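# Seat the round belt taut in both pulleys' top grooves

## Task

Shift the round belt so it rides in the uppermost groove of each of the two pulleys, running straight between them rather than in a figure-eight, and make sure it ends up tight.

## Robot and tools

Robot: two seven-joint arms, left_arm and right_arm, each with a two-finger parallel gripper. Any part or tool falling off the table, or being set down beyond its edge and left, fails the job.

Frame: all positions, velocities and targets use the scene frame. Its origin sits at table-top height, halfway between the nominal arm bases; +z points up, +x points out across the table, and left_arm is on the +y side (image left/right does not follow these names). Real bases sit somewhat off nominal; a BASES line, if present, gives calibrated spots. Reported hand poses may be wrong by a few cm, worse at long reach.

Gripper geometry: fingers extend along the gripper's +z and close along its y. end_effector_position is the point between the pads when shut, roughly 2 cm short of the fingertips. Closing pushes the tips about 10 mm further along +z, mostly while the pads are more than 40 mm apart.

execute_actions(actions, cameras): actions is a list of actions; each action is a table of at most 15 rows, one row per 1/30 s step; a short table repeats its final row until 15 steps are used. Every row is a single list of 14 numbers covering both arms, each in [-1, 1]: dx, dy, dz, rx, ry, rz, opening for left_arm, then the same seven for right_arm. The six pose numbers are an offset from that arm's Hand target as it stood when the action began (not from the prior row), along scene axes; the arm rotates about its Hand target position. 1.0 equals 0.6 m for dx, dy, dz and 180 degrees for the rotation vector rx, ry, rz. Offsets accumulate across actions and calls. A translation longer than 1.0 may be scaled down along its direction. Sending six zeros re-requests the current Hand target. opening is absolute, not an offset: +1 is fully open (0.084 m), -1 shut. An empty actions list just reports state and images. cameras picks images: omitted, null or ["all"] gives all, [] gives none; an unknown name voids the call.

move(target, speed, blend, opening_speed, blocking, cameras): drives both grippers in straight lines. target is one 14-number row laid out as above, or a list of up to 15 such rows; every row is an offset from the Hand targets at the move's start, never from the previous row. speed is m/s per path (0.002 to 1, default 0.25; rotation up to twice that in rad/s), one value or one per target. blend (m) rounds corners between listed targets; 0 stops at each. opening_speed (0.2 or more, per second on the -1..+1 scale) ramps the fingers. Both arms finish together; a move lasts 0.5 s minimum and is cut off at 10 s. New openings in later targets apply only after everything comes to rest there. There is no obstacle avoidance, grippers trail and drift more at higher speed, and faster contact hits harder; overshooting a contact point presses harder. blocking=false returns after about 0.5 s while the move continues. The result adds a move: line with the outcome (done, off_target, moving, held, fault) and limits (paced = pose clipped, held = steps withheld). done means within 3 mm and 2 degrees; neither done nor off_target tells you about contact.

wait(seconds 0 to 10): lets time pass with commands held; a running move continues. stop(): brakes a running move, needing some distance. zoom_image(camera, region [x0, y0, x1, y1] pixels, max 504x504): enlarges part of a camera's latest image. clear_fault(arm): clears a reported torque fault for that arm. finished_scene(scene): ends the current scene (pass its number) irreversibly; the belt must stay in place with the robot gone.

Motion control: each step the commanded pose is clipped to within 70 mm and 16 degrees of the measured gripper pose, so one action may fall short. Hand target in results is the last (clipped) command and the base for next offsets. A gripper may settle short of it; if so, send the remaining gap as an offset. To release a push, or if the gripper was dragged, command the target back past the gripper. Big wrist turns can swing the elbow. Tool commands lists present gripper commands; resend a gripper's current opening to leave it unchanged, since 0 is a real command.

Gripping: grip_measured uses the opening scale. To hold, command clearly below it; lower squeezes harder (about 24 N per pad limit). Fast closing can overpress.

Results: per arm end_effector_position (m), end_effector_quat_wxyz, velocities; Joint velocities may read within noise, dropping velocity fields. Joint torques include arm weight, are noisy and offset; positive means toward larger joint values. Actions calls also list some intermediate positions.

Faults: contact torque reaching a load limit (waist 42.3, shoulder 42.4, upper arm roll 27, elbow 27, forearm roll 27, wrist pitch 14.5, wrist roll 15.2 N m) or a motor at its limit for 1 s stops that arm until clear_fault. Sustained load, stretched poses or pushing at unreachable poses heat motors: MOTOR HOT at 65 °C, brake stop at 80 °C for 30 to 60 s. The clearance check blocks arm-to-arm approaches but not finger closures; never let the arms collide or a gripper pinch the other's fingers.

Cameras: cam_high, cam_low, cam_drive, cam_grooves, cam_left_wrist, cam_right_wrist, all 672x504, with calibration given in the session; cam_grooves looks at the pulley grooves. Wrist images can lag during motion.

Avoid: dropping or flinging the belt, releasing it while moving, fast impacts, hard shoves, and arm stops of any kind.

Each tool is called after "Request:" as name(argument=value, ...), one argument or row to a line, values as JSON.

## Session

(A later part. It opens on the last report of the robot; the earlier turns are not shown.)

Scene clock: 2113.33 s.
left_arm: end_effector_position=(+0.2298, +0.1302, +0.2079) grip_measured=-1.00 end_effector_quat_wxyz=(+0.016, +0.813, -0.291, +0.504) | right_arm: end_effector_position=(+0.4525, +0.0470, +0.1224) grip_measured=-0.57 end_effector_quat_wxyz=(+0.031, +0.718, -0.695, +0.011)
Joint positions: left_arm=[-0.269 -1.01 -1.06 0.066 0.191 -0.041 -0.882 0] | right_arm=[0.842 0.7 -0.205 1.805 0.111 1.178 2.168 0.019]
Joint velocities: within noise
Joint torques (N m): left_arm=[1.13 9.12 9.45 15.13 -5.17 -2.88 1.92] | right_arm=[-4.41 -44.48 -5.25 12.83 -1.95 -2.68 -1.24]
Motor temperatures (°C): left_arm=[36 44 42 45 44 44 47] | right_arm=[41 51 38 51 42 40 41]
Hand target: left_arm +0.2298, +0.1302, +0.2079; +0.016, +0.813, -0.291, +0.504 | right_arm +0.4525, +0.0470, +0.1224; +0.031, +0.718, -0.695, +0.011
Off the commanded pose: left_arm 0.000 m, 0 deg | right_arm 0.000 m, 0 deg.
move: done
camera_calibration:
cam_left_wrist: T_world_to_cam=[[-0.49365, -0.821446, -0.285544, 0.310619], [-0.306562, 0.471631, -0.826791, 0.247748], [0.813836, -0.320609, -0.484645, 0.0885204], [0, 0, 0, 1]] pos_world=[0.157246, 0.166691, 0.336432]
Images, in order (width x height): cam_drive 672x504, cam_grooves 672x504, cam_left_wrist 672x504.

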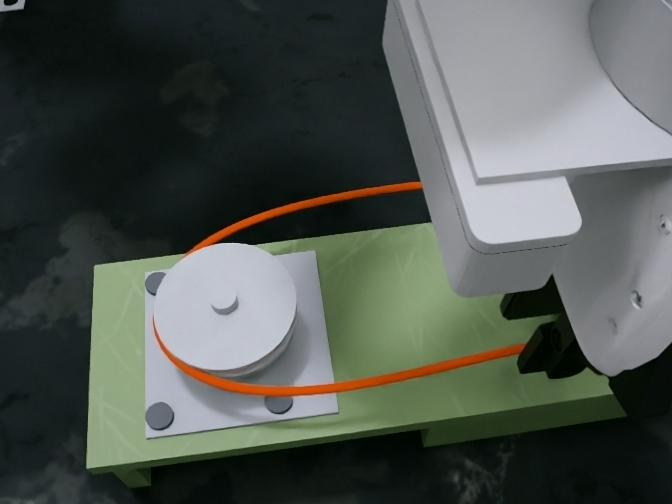

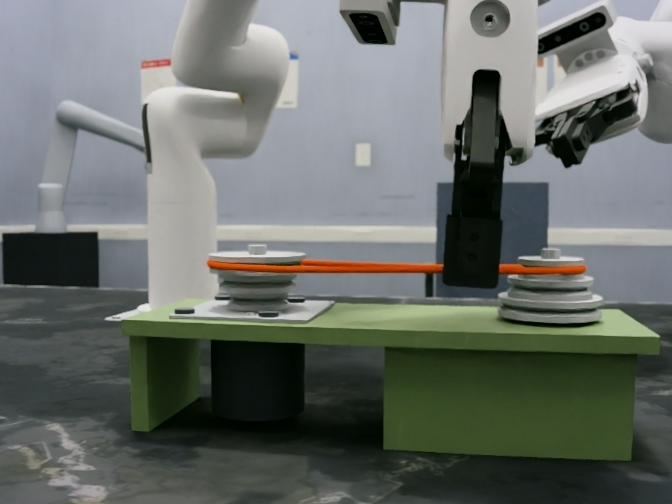

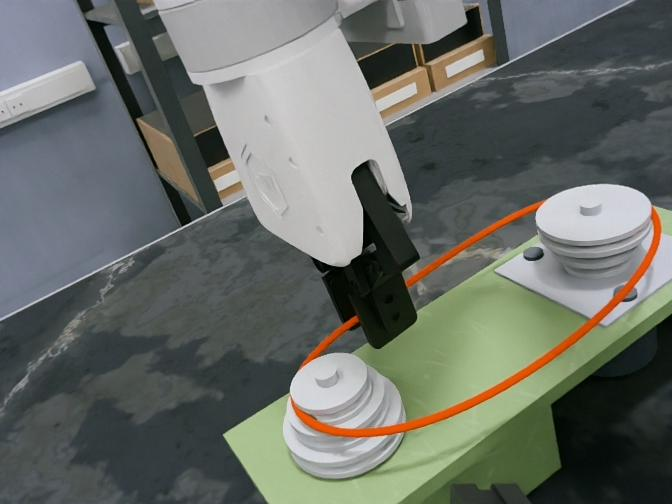

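Request:
move(
  target=[
    [0,0,0,0,0,0,-1,0,0,0.03,0,0,0,-0.55],
    [0,0,0,0,0,0,-1,0,0,0.1,0,0,0,-0.55],
  ],
  speed=[0.03,0.08],
  cameras=["cam_drive","cam_grooves","cam_left_wrist"],
)

Request:
zoom_image(
  camera="cam_left_wrist",
  region=[240, 330, 440, 490],
)

Request:
zoom_image(
  camera="cam_grooves",
  region=[190, 210, 330, 320],
)

Scene clock: 2119.10 s.
left_arm: end_effector_position=(+0.2298, +0.1302, +0.2079) grip_measured=-1.00 end_effector_quat_wxyz=(+0.016, +0.813, -0.291, +0.504) | right_arm: end_effector_position=(+0.4525, +0.0470, +0.1824) grip_measured=-0.57 end_effector_quat_wxyz=(+0.031, +0.718, -0.695, +0.011)
Joint positions: left_arm=[-0.269 -1.01 -1.06 0.066 0.191 -0.041 -0.882 0] | right_arm=[0.839 0.657 -0.212 1.909 0.102 1.323 2.172 0.019]
Joint velocities: within noise
Joint torques (N m): left_arm=[1.45 9.35 9.49 14.94 -5.23 -2.84 1.85] | right_arm=[-5.43 -41.95 -6.25 19.41 -2.58 -0.35 1.59]
Motor temperatures (°C): left_arm=[36 44 42 45 44 44 47] | right_arm=[41 51 38 50 42 39 41]
Hand target: left_arm +0.2298, +0.1302, +0.2079; +0.016, +0.813, -0.291, +0.504 | right_arm +0.4525, +0.0470, +0.1824; +0.031, +0.718, -0.695, +0.011
Off the commanded pose: left_arm 0.000 m, 0 deg | right_arm 0.000 m, 0 deg.
move: done
camera_calibration:
cam_left_wrist: T_world_to_cam=[[-0.49365, -0.821446, -0.285544, 0.310619], [-0.306562, 0.471631, -0.826791, 0.247748], [0.813836, -0.320609, -0.484645, 0.0885204], [0, 0, 0, 1]] pos_world=[0.157246, 0.166691, 0.336432]
Images, in order (width x height): cam_drive 672x504, cam_grooves 672x504, cam_left_wrist 672x504.

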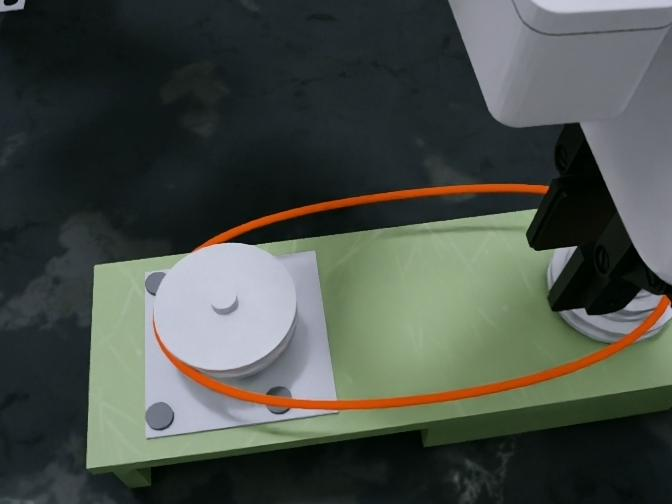

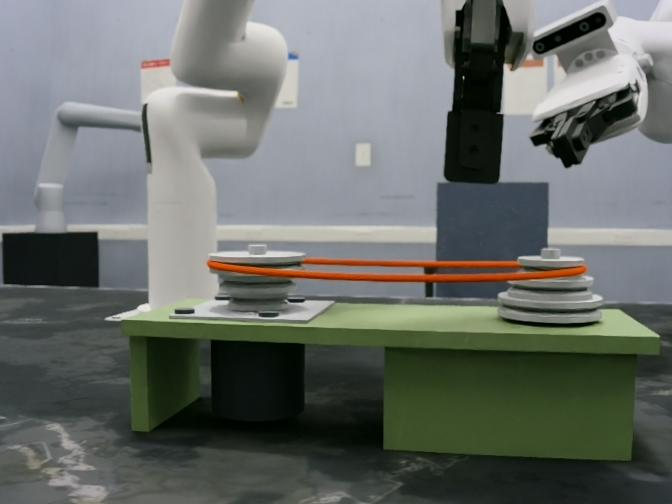

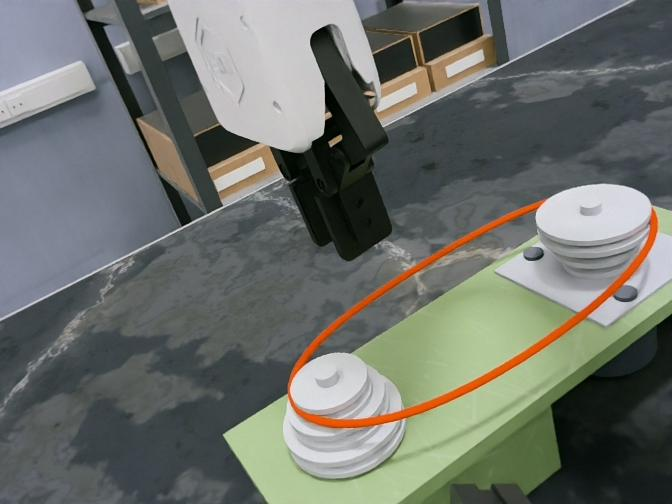

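Scaled by 2.520 from the camera's 672x504 image, which has a finer 960x720 frame.

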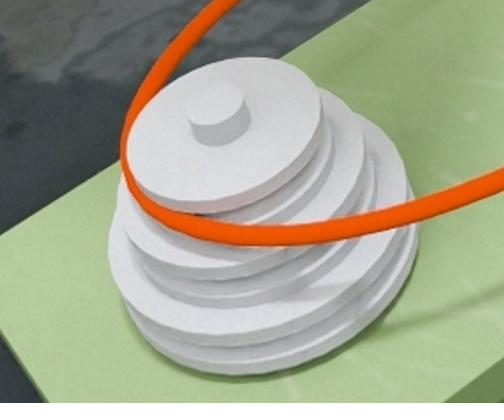

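Scaled by 3.600 from the camera's 672x504 image, which has a finer 960x720 frame.

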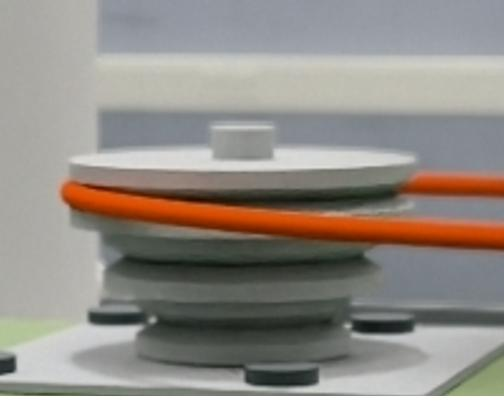

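Request:
move(
  target=[
    [0,0,0,0,0,0,-1,-0.056,-0.12,0.02,0,0,0,-1],
    [0,0,0,0,0,0,-1,-0.056,-0.135,-0.06,0,0,0,-1],
    [0,0,0,0,0,0,-1,-0.056,-0.135,-0.104,0,0,0,-1],
  ],
  speed=[0.08,0.06,0.03],
  cameras=["cam_drive","cam_grooves"],
)

Scene clock: 2124.83 s.
left_arm: end_effector_position=(+0.2298, +0.1302, +0.2079) grip_measured=-1.00 end_effector_quat_wxyz=(+0.016, +0.813, -0.291, +0.504) | right_arm: end_effector_position=(+0.4189, -0.0340, +0.1200) grip_measured=-1.00 end_effector_quat_wxyz=(+0.031, +0.718, -0.695, +0.011)
Joint positions: left_arm=[-0.269 -1.01 -1.06 0.066 0.191 -0.041 -0.882 0] | right_arm=[0.835 0.436 -0.24 1.374 0.08 1.008 2.102 0]
Joint velocities: within noise
Joint torques (N m): left_arm=[1.35 9.33 9.59 14.92 -5.28 -2.84 1.84] | right_arm=[-5.12 -23.74 -0.29 11.96 2.66 -3.4 -1.34]
Motor temperatures (°C): left_arm=[36 44 43 45 44 44 47] | right_arm=[41 51 38 50 42 39 41]
Hand target: left_arm +0.2298, +0.1302, +0.2079; +0.016, +0.813, -0.291, +0.504 | right_arm +0.4189, -0.0340, +0.1200; +0.031, +0.718, -0.695, +0.011
Off the commanded pose: left_arm 0.000 m, 0 deg | right_arm 0.000 m, 0 deg.
move: done
Images, in order (width x height): cam_drive 672x504, cam_grooves 672x504.

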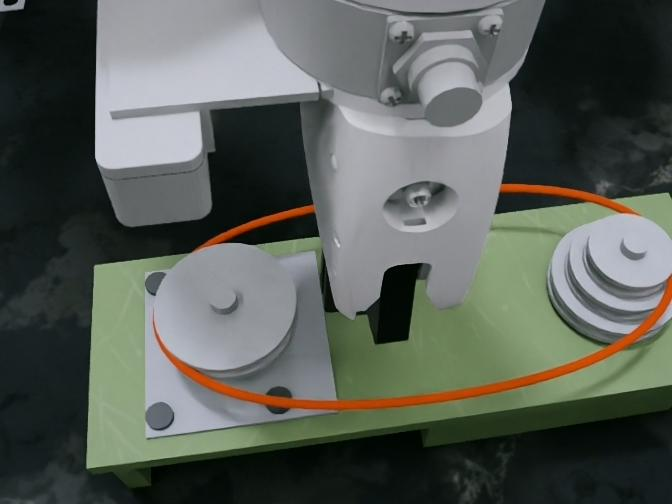

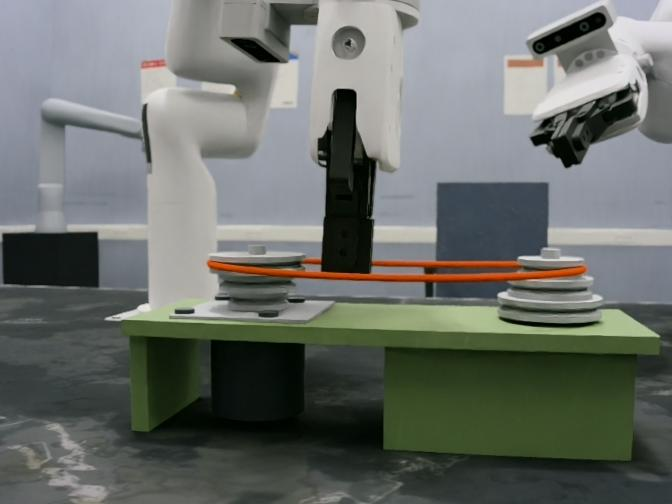

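Request:
move(
  target=[0,0,0,0,0,0,-1,0,-0.042,0,0,0,0,-1],
  speed=0.02,
  cameras=["cam_drive","cam_grooves"],
)

Request:
zoom_image(
  camera="cam_grooves",
  region=[190, 210, 330, 320],
)

Request:
zoom_image(
  camera="cam_grooves",
  region=[480, 220, 660, 340],
)

Scene clock: 2130.10 s.
left_arm: end_effector_position=(+0.2298, +0.1302, +0.2079) grip_measured=-1.00 end_effector_quat_wxyz=(+0.016, +0.813, -0.291, +0.504) | right_arm: end_effector_position=(+0.4189, -0.0591, +0.1200) grip_measured=-1.00 end_effector_quat_wxyz=(+0.031, +0.718, -0.695, +0.011)
Joint positions: left_arm=[-0.269 -1.01 -1.06 0.066 0.191 -0.041 -0.882 0] | right_arm=[0.815 0.392 -0.254 1.307 0.074 0.984 2.068 0]
Joint velocities: within noise
Joint torques (N m): left_arm=[1.43 9.02 9.56 14.99 -5.16 -2.93 1.81] | right_arm=[-8.75 -38.51 -12.4 10.52 -3.81 -1.87 -1.37]
Motor temperatures (°C): left_arm=[36 44 43 45 44 44 47] | right_arm=[41 51 38 50 42 39 41]
Hand target: left_arm +0.2298, +0.1302, +0.2079; +0.016, +0.813, -0.291, +0.504 | right_arm +0.4189, -0.0592, +0.1200; +0.031, +0.718, -0.695, +0.011
Off the commanded pose: left_arm 0.000 m, 0 deg | right_arm 0.000 m, 0 deg.
move: done
Images, in order (width x height): cam_drive 672x504, cam_grooves 672x504.

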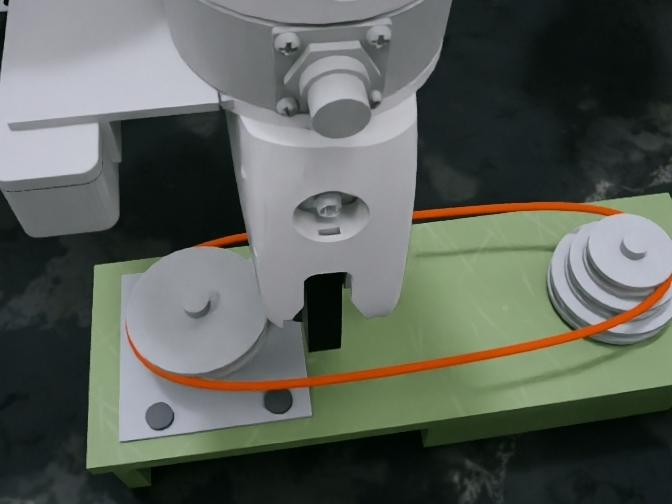

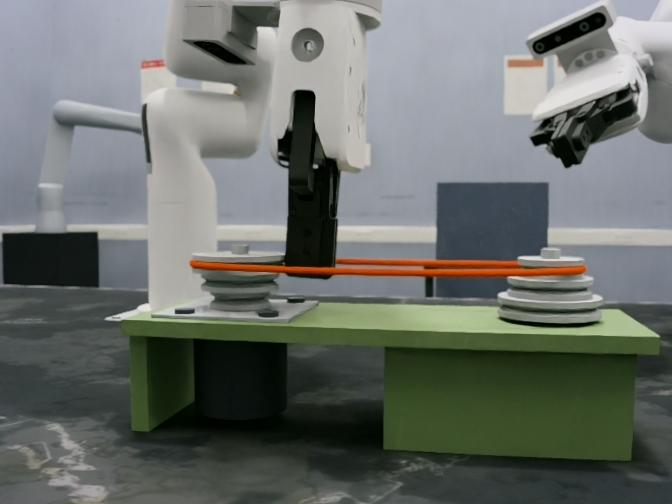

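Scaled by 3.600 from the camera's 672x504 image, which has a finer 960x720 frame.

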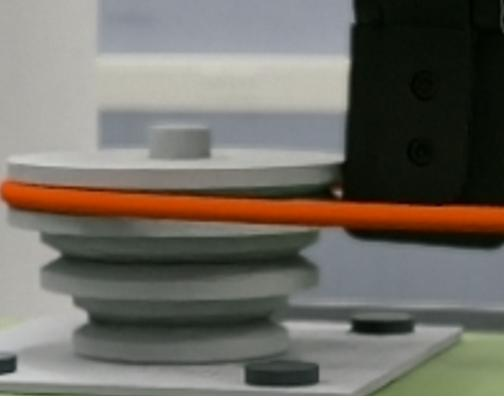

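Scaled by 2.800 from the camera's 672x504 image, which has a finer 960x720 frame.

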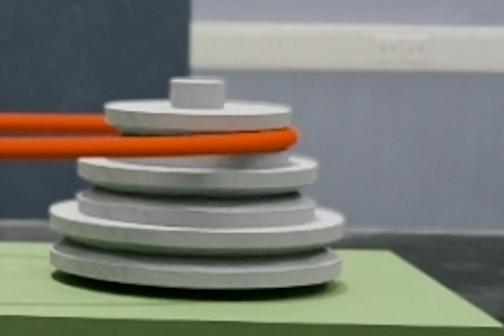

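Request:
move(
  target=[0,0,0,0,0,0,-1,0,-0.013,0,0,0,0,-1],
  speed=0.02,
  cameras=["cam_drive","cam_grooves"],
)

Request:
zoom_image(
  camera="cam_grooves",
  region=[480, 220, 660, 340],
)

Scene clock: 2133.13 s.
left_arm: end_effector_position=(+0.2298, +0.1302, +0.2079) grip_measured=-1.00 end_effector_quat_wxyz=(+0.016, +0.813, -0.291, +0.504) | right_arm: end_effector_position=(+0.4189, -0.0669, +0.1200) grip_measured=-1.00 end_effector_quat_wxyz=(+0.031, +0.718, -0.695, +0.011)
Joint positions: left_arm=[-0.269 -1.01 -1.06 0.066 0.191 -0.041 -0.882 0] | right_arm=[0.809 0.379 -0.259 1.287 0.071 0.977 2.057 0]
Joint velocities: within noise
Joint torques (N m): left_arm=[1.31 8.9 9.67 15.01 -5.06 -2.78 1.89] | right_arm=[-11.91 -38.04 -18.02 9.32 -4.88 -0.6 -1.36]
Motor temperatures (°C): left_arm=[36 44 43 45 44 44 47] | right_arm=[41 51 38 49 42 39 41]
Hand target: left_arm +0.2298, +0.1302, +0.2079; +0.016, +0.813, -0.291, +0.504 | right_arm +0.4189, -0.0670, +0.1200; +0.031, +0.718, -0.695, +0.011
Off the commanded pose: left_arm 0.000 m, 0 deg | right_arm 0.000 m, 0 deg.
move: done
Images, in order (width x height): cam_drive 672x504, cam_grooves 672x504.

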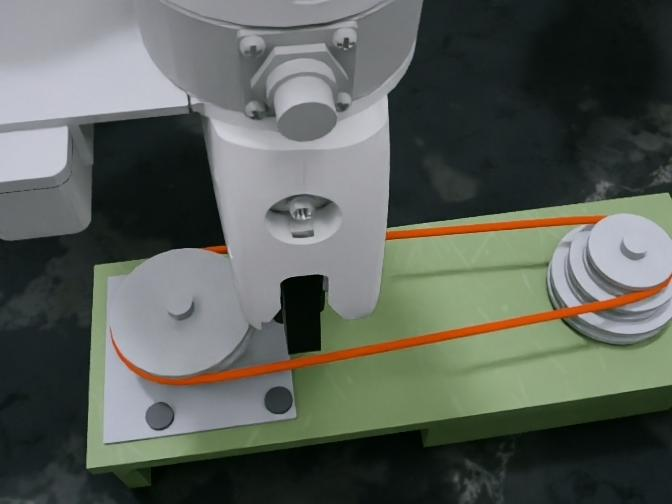

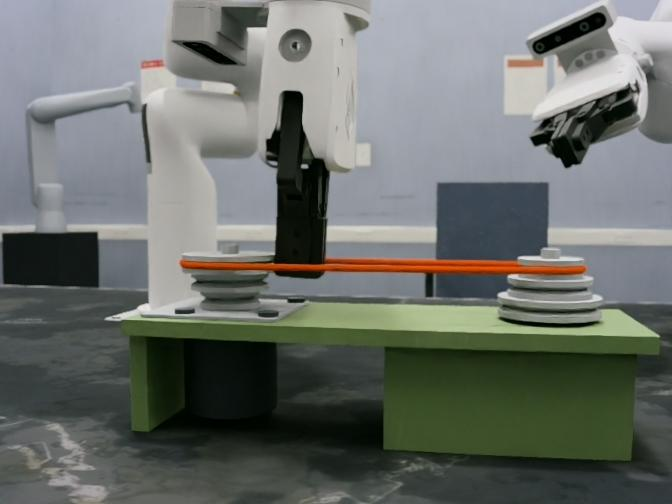

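Scaled by 2.800 from the camera's 672x504 image, which has a finer 960x720 frame.

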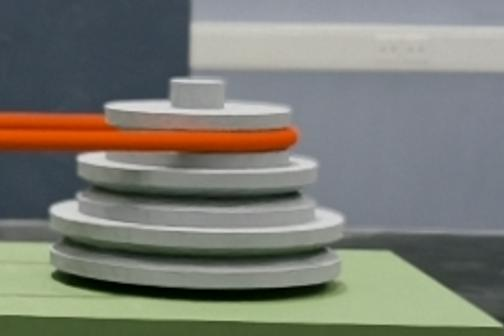

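Nearly straight; push a bit more.

Request:
move(
  target=[0,0,0,0,0,0,-1,0,-0.0045,0,0,0,0,-1],
  speed=0.02,
  cameras=["cam_drive","cam_grooves"],
)

Request:
zoom_image(
  camera="cam_drive",
  region=[372, 150, 672, 350],
)

Scene clock: 2136.60 s.
left_arm: end_effector_position=(+0.2298, +0.1302, +0.2079) grip_measured=-1.00 end_effector_quat_wxyz=(+0.016, +0.813, -0.291, +0.504) | right_arm: end_effector_position=(+0.4185, -0.0688, +0.1200) grip_measured=-1.00 end_effector_quat_wxyz=(+0.031, +0.719, -0.694, +0.010)
Joint positions: left_arm=[-0.269 -1.01 -1.06 0.066 0.191 -0.041 -0.882 0] | right_arm=[0.807 0.374 -0.259 1.28 0.071 0.974 2.054 0]
Joint velocities: within noise
Joint torques (N m): left_arm=[1.51 8.92 9.68 14.91 -5.08 -2.79 1.94] | right_arm=[-23.18 -38.18 -33.33 4.28 -9.31 4.76 -1.22]
Motor temperatures (°C): left_arm=[36 44 43 45 44 44 47] | right_arm=[41 51 39 49 42 39 41]
Hand target: left_arm +0.2298, +0.1302, +0.2079; +0.016, +0.813, -0.291, +0.504 | right_arm +0.4189, -0.0697, +0.1200; +0.031, +0.718, -0.695, +0.011
Off the commanded pose: left_arm 0.000 m, 0 deg | right_arm 0.001 m, 0 deg.
move: done
Images, in order (width x height): cam_drive 672x504, cam_grooves 672x504.

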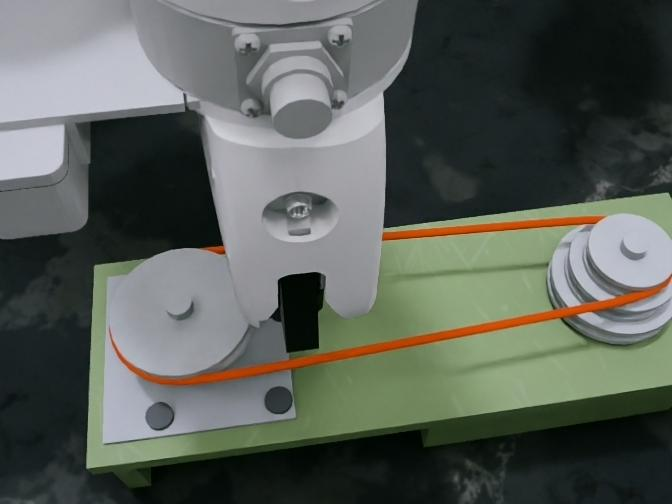

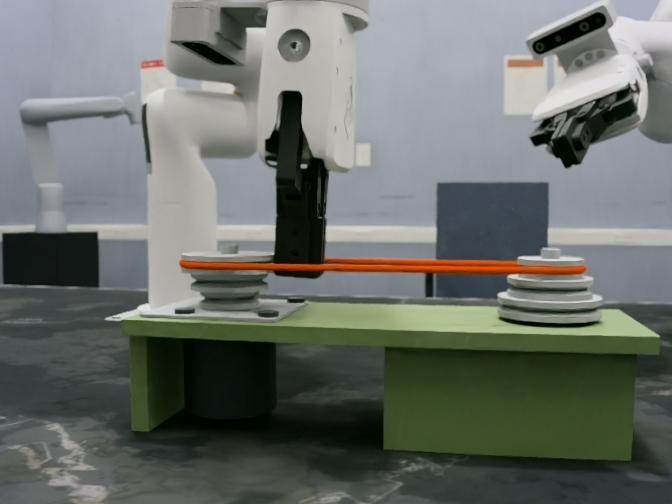

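Scaled by 1.680 from the camera's 672x504 image, which has a finer 960x720 frame.

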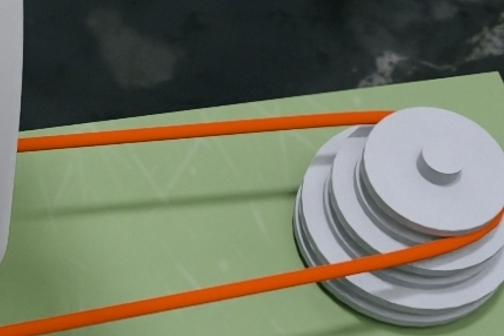

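Taut. Back off promptly.

Request:
move(
  target=[
    [0,0,0,0,0,0,-1,0,0.035,0,0,0,0,-1],
    [0,0,0,0,0,0,-1,0,0.06,0.2,0,0,0,-1],
  ],
  speed=[0.03,0.1],
  cameras=["cam_drive","cam_grooves","cam_left_wrist"],
)

Request:
zoom_image(
  camera="cam_grooves",
  region=[170, 210, 310, 320],
)

Request:
zoom_image(
  camera="cam_grooves",
  region=[480, 220, 660, 340],
)

Request:
zoom_image(
  camera="cam_left_wrist",
  region=[240, 330, 440, 490],
)

Request:
zoom_image(
  camera="cam_left_wrist",
  region=[500, 140, 672, 310],
)

Scene clock: 2142.33 s.
left_arm: end_effector_position=(+0.2298, +0.1302, +0.2079) grip_measured=-1.00 end_effector_quat_wxyz=(+0.016, +0.813, -0.291, +0.504) | right_arm: end_effector_position=(+0.4189, -0.0337, +0.2401) grip_measured=-1.00 end_effector_quat_wxyz=(+0.031, +0.718, -0.695, +0.011)
Joint positions: left_arm=[-0.269 -1.01 -1.06 0.066 0.191 -0.041 -0.882 0] | right_arm=[0.838 0.331 -0.252 1.578 0.049 1.313 2.117 0]
Joint velocities: within noise
Joint torques (N m): left_arm=[1.36 8.97 9.63 14.91 -5.12 -2.83 1.81] | right_arm=[3.87 -22.35 -2.17 19.32 -0.09 -0.42 1.5]
Motor temperatures (°C): left_arm=[36 44 43 45 44 44 47] | right_arm=[41 50 40 49 43 39 41]
Hand target: left_arm +0.2298, +0.1302, +0.2079; +0.016, +0.813, -0.291, +0.504 | right_arm +0.4189, -0.0337, +0.2400; +0.031, +0.718, -0.695, +0.011
Off the commanded pose: left_arm 0.000 m, 0 deg | right_arm 0.000 m, 0 deg.
move: done
camera_calibration:
cam_left_wrist: T_world_to_cam=[[-0.49365, -0.821446, -0.285544, 0.310619], [-0.306562, 0.471631, -0.826791, 0.247748], [0.813836, -0.320609, -0.484645, 0.0885204], [0, 0, 0, 1]] pos_world=[0.157246, 0.166691, 0.336432]
Images, in order (width x height): cam_drive 672x504, cam_grooves 672x504, cam_left_wrist 672x504.

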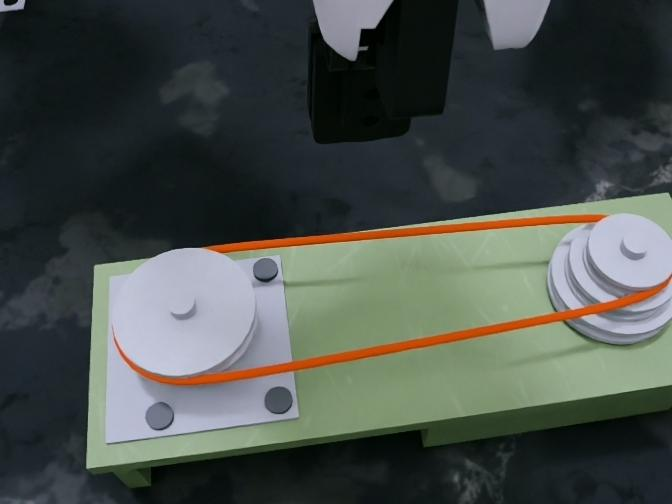

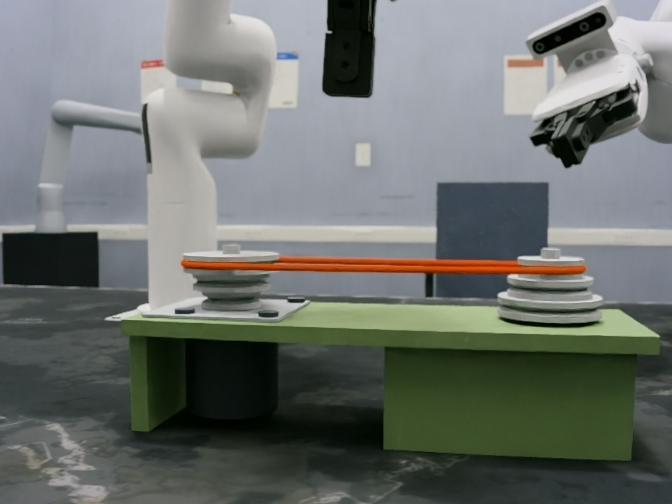

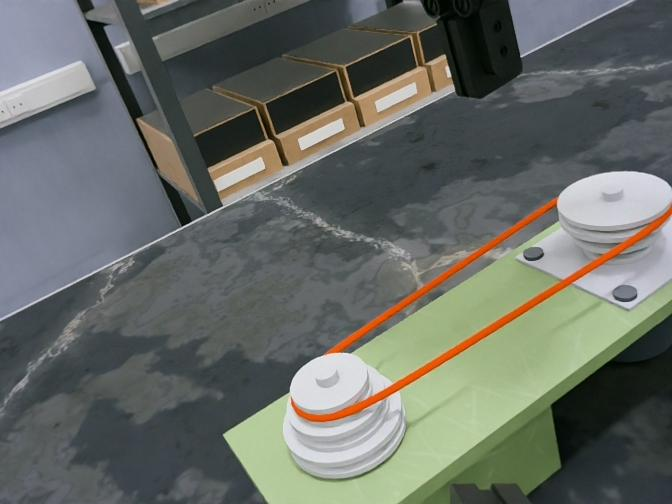

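Scaled by 3.600 from the camera's 672x504 image, which has a finer 960x720 frame.

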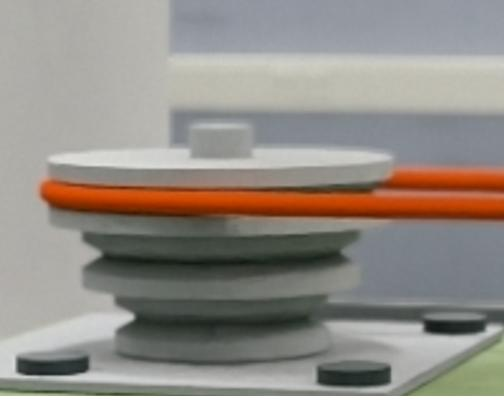

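Scaled by 2.800 from the camera's 672x504 image, which has a finer 960x720 frame.

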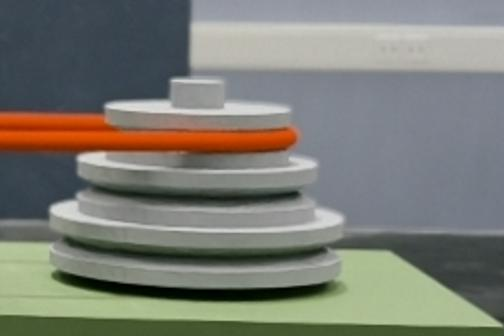

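Scaled by 2.520 from the camera's 672x504 image, which has a finer 960x720 frame.

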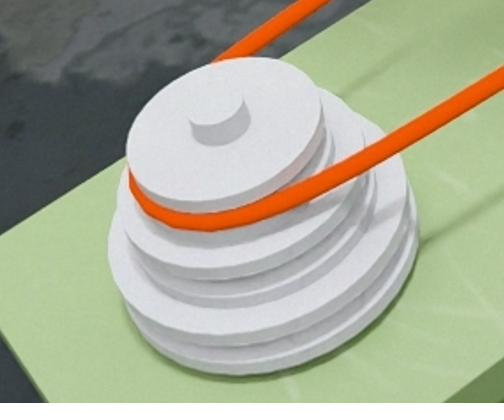

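Scaled by 2.930 from the camera's 672x504 image, which has a finer 960x720 frame.

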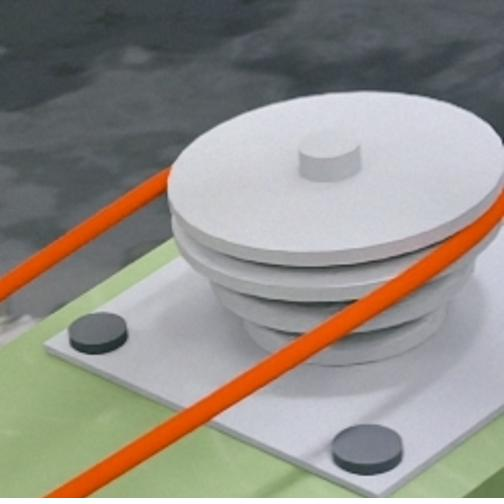

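Request:
finished_scene(
  scene=2,
)

The scene is finished: the task was done.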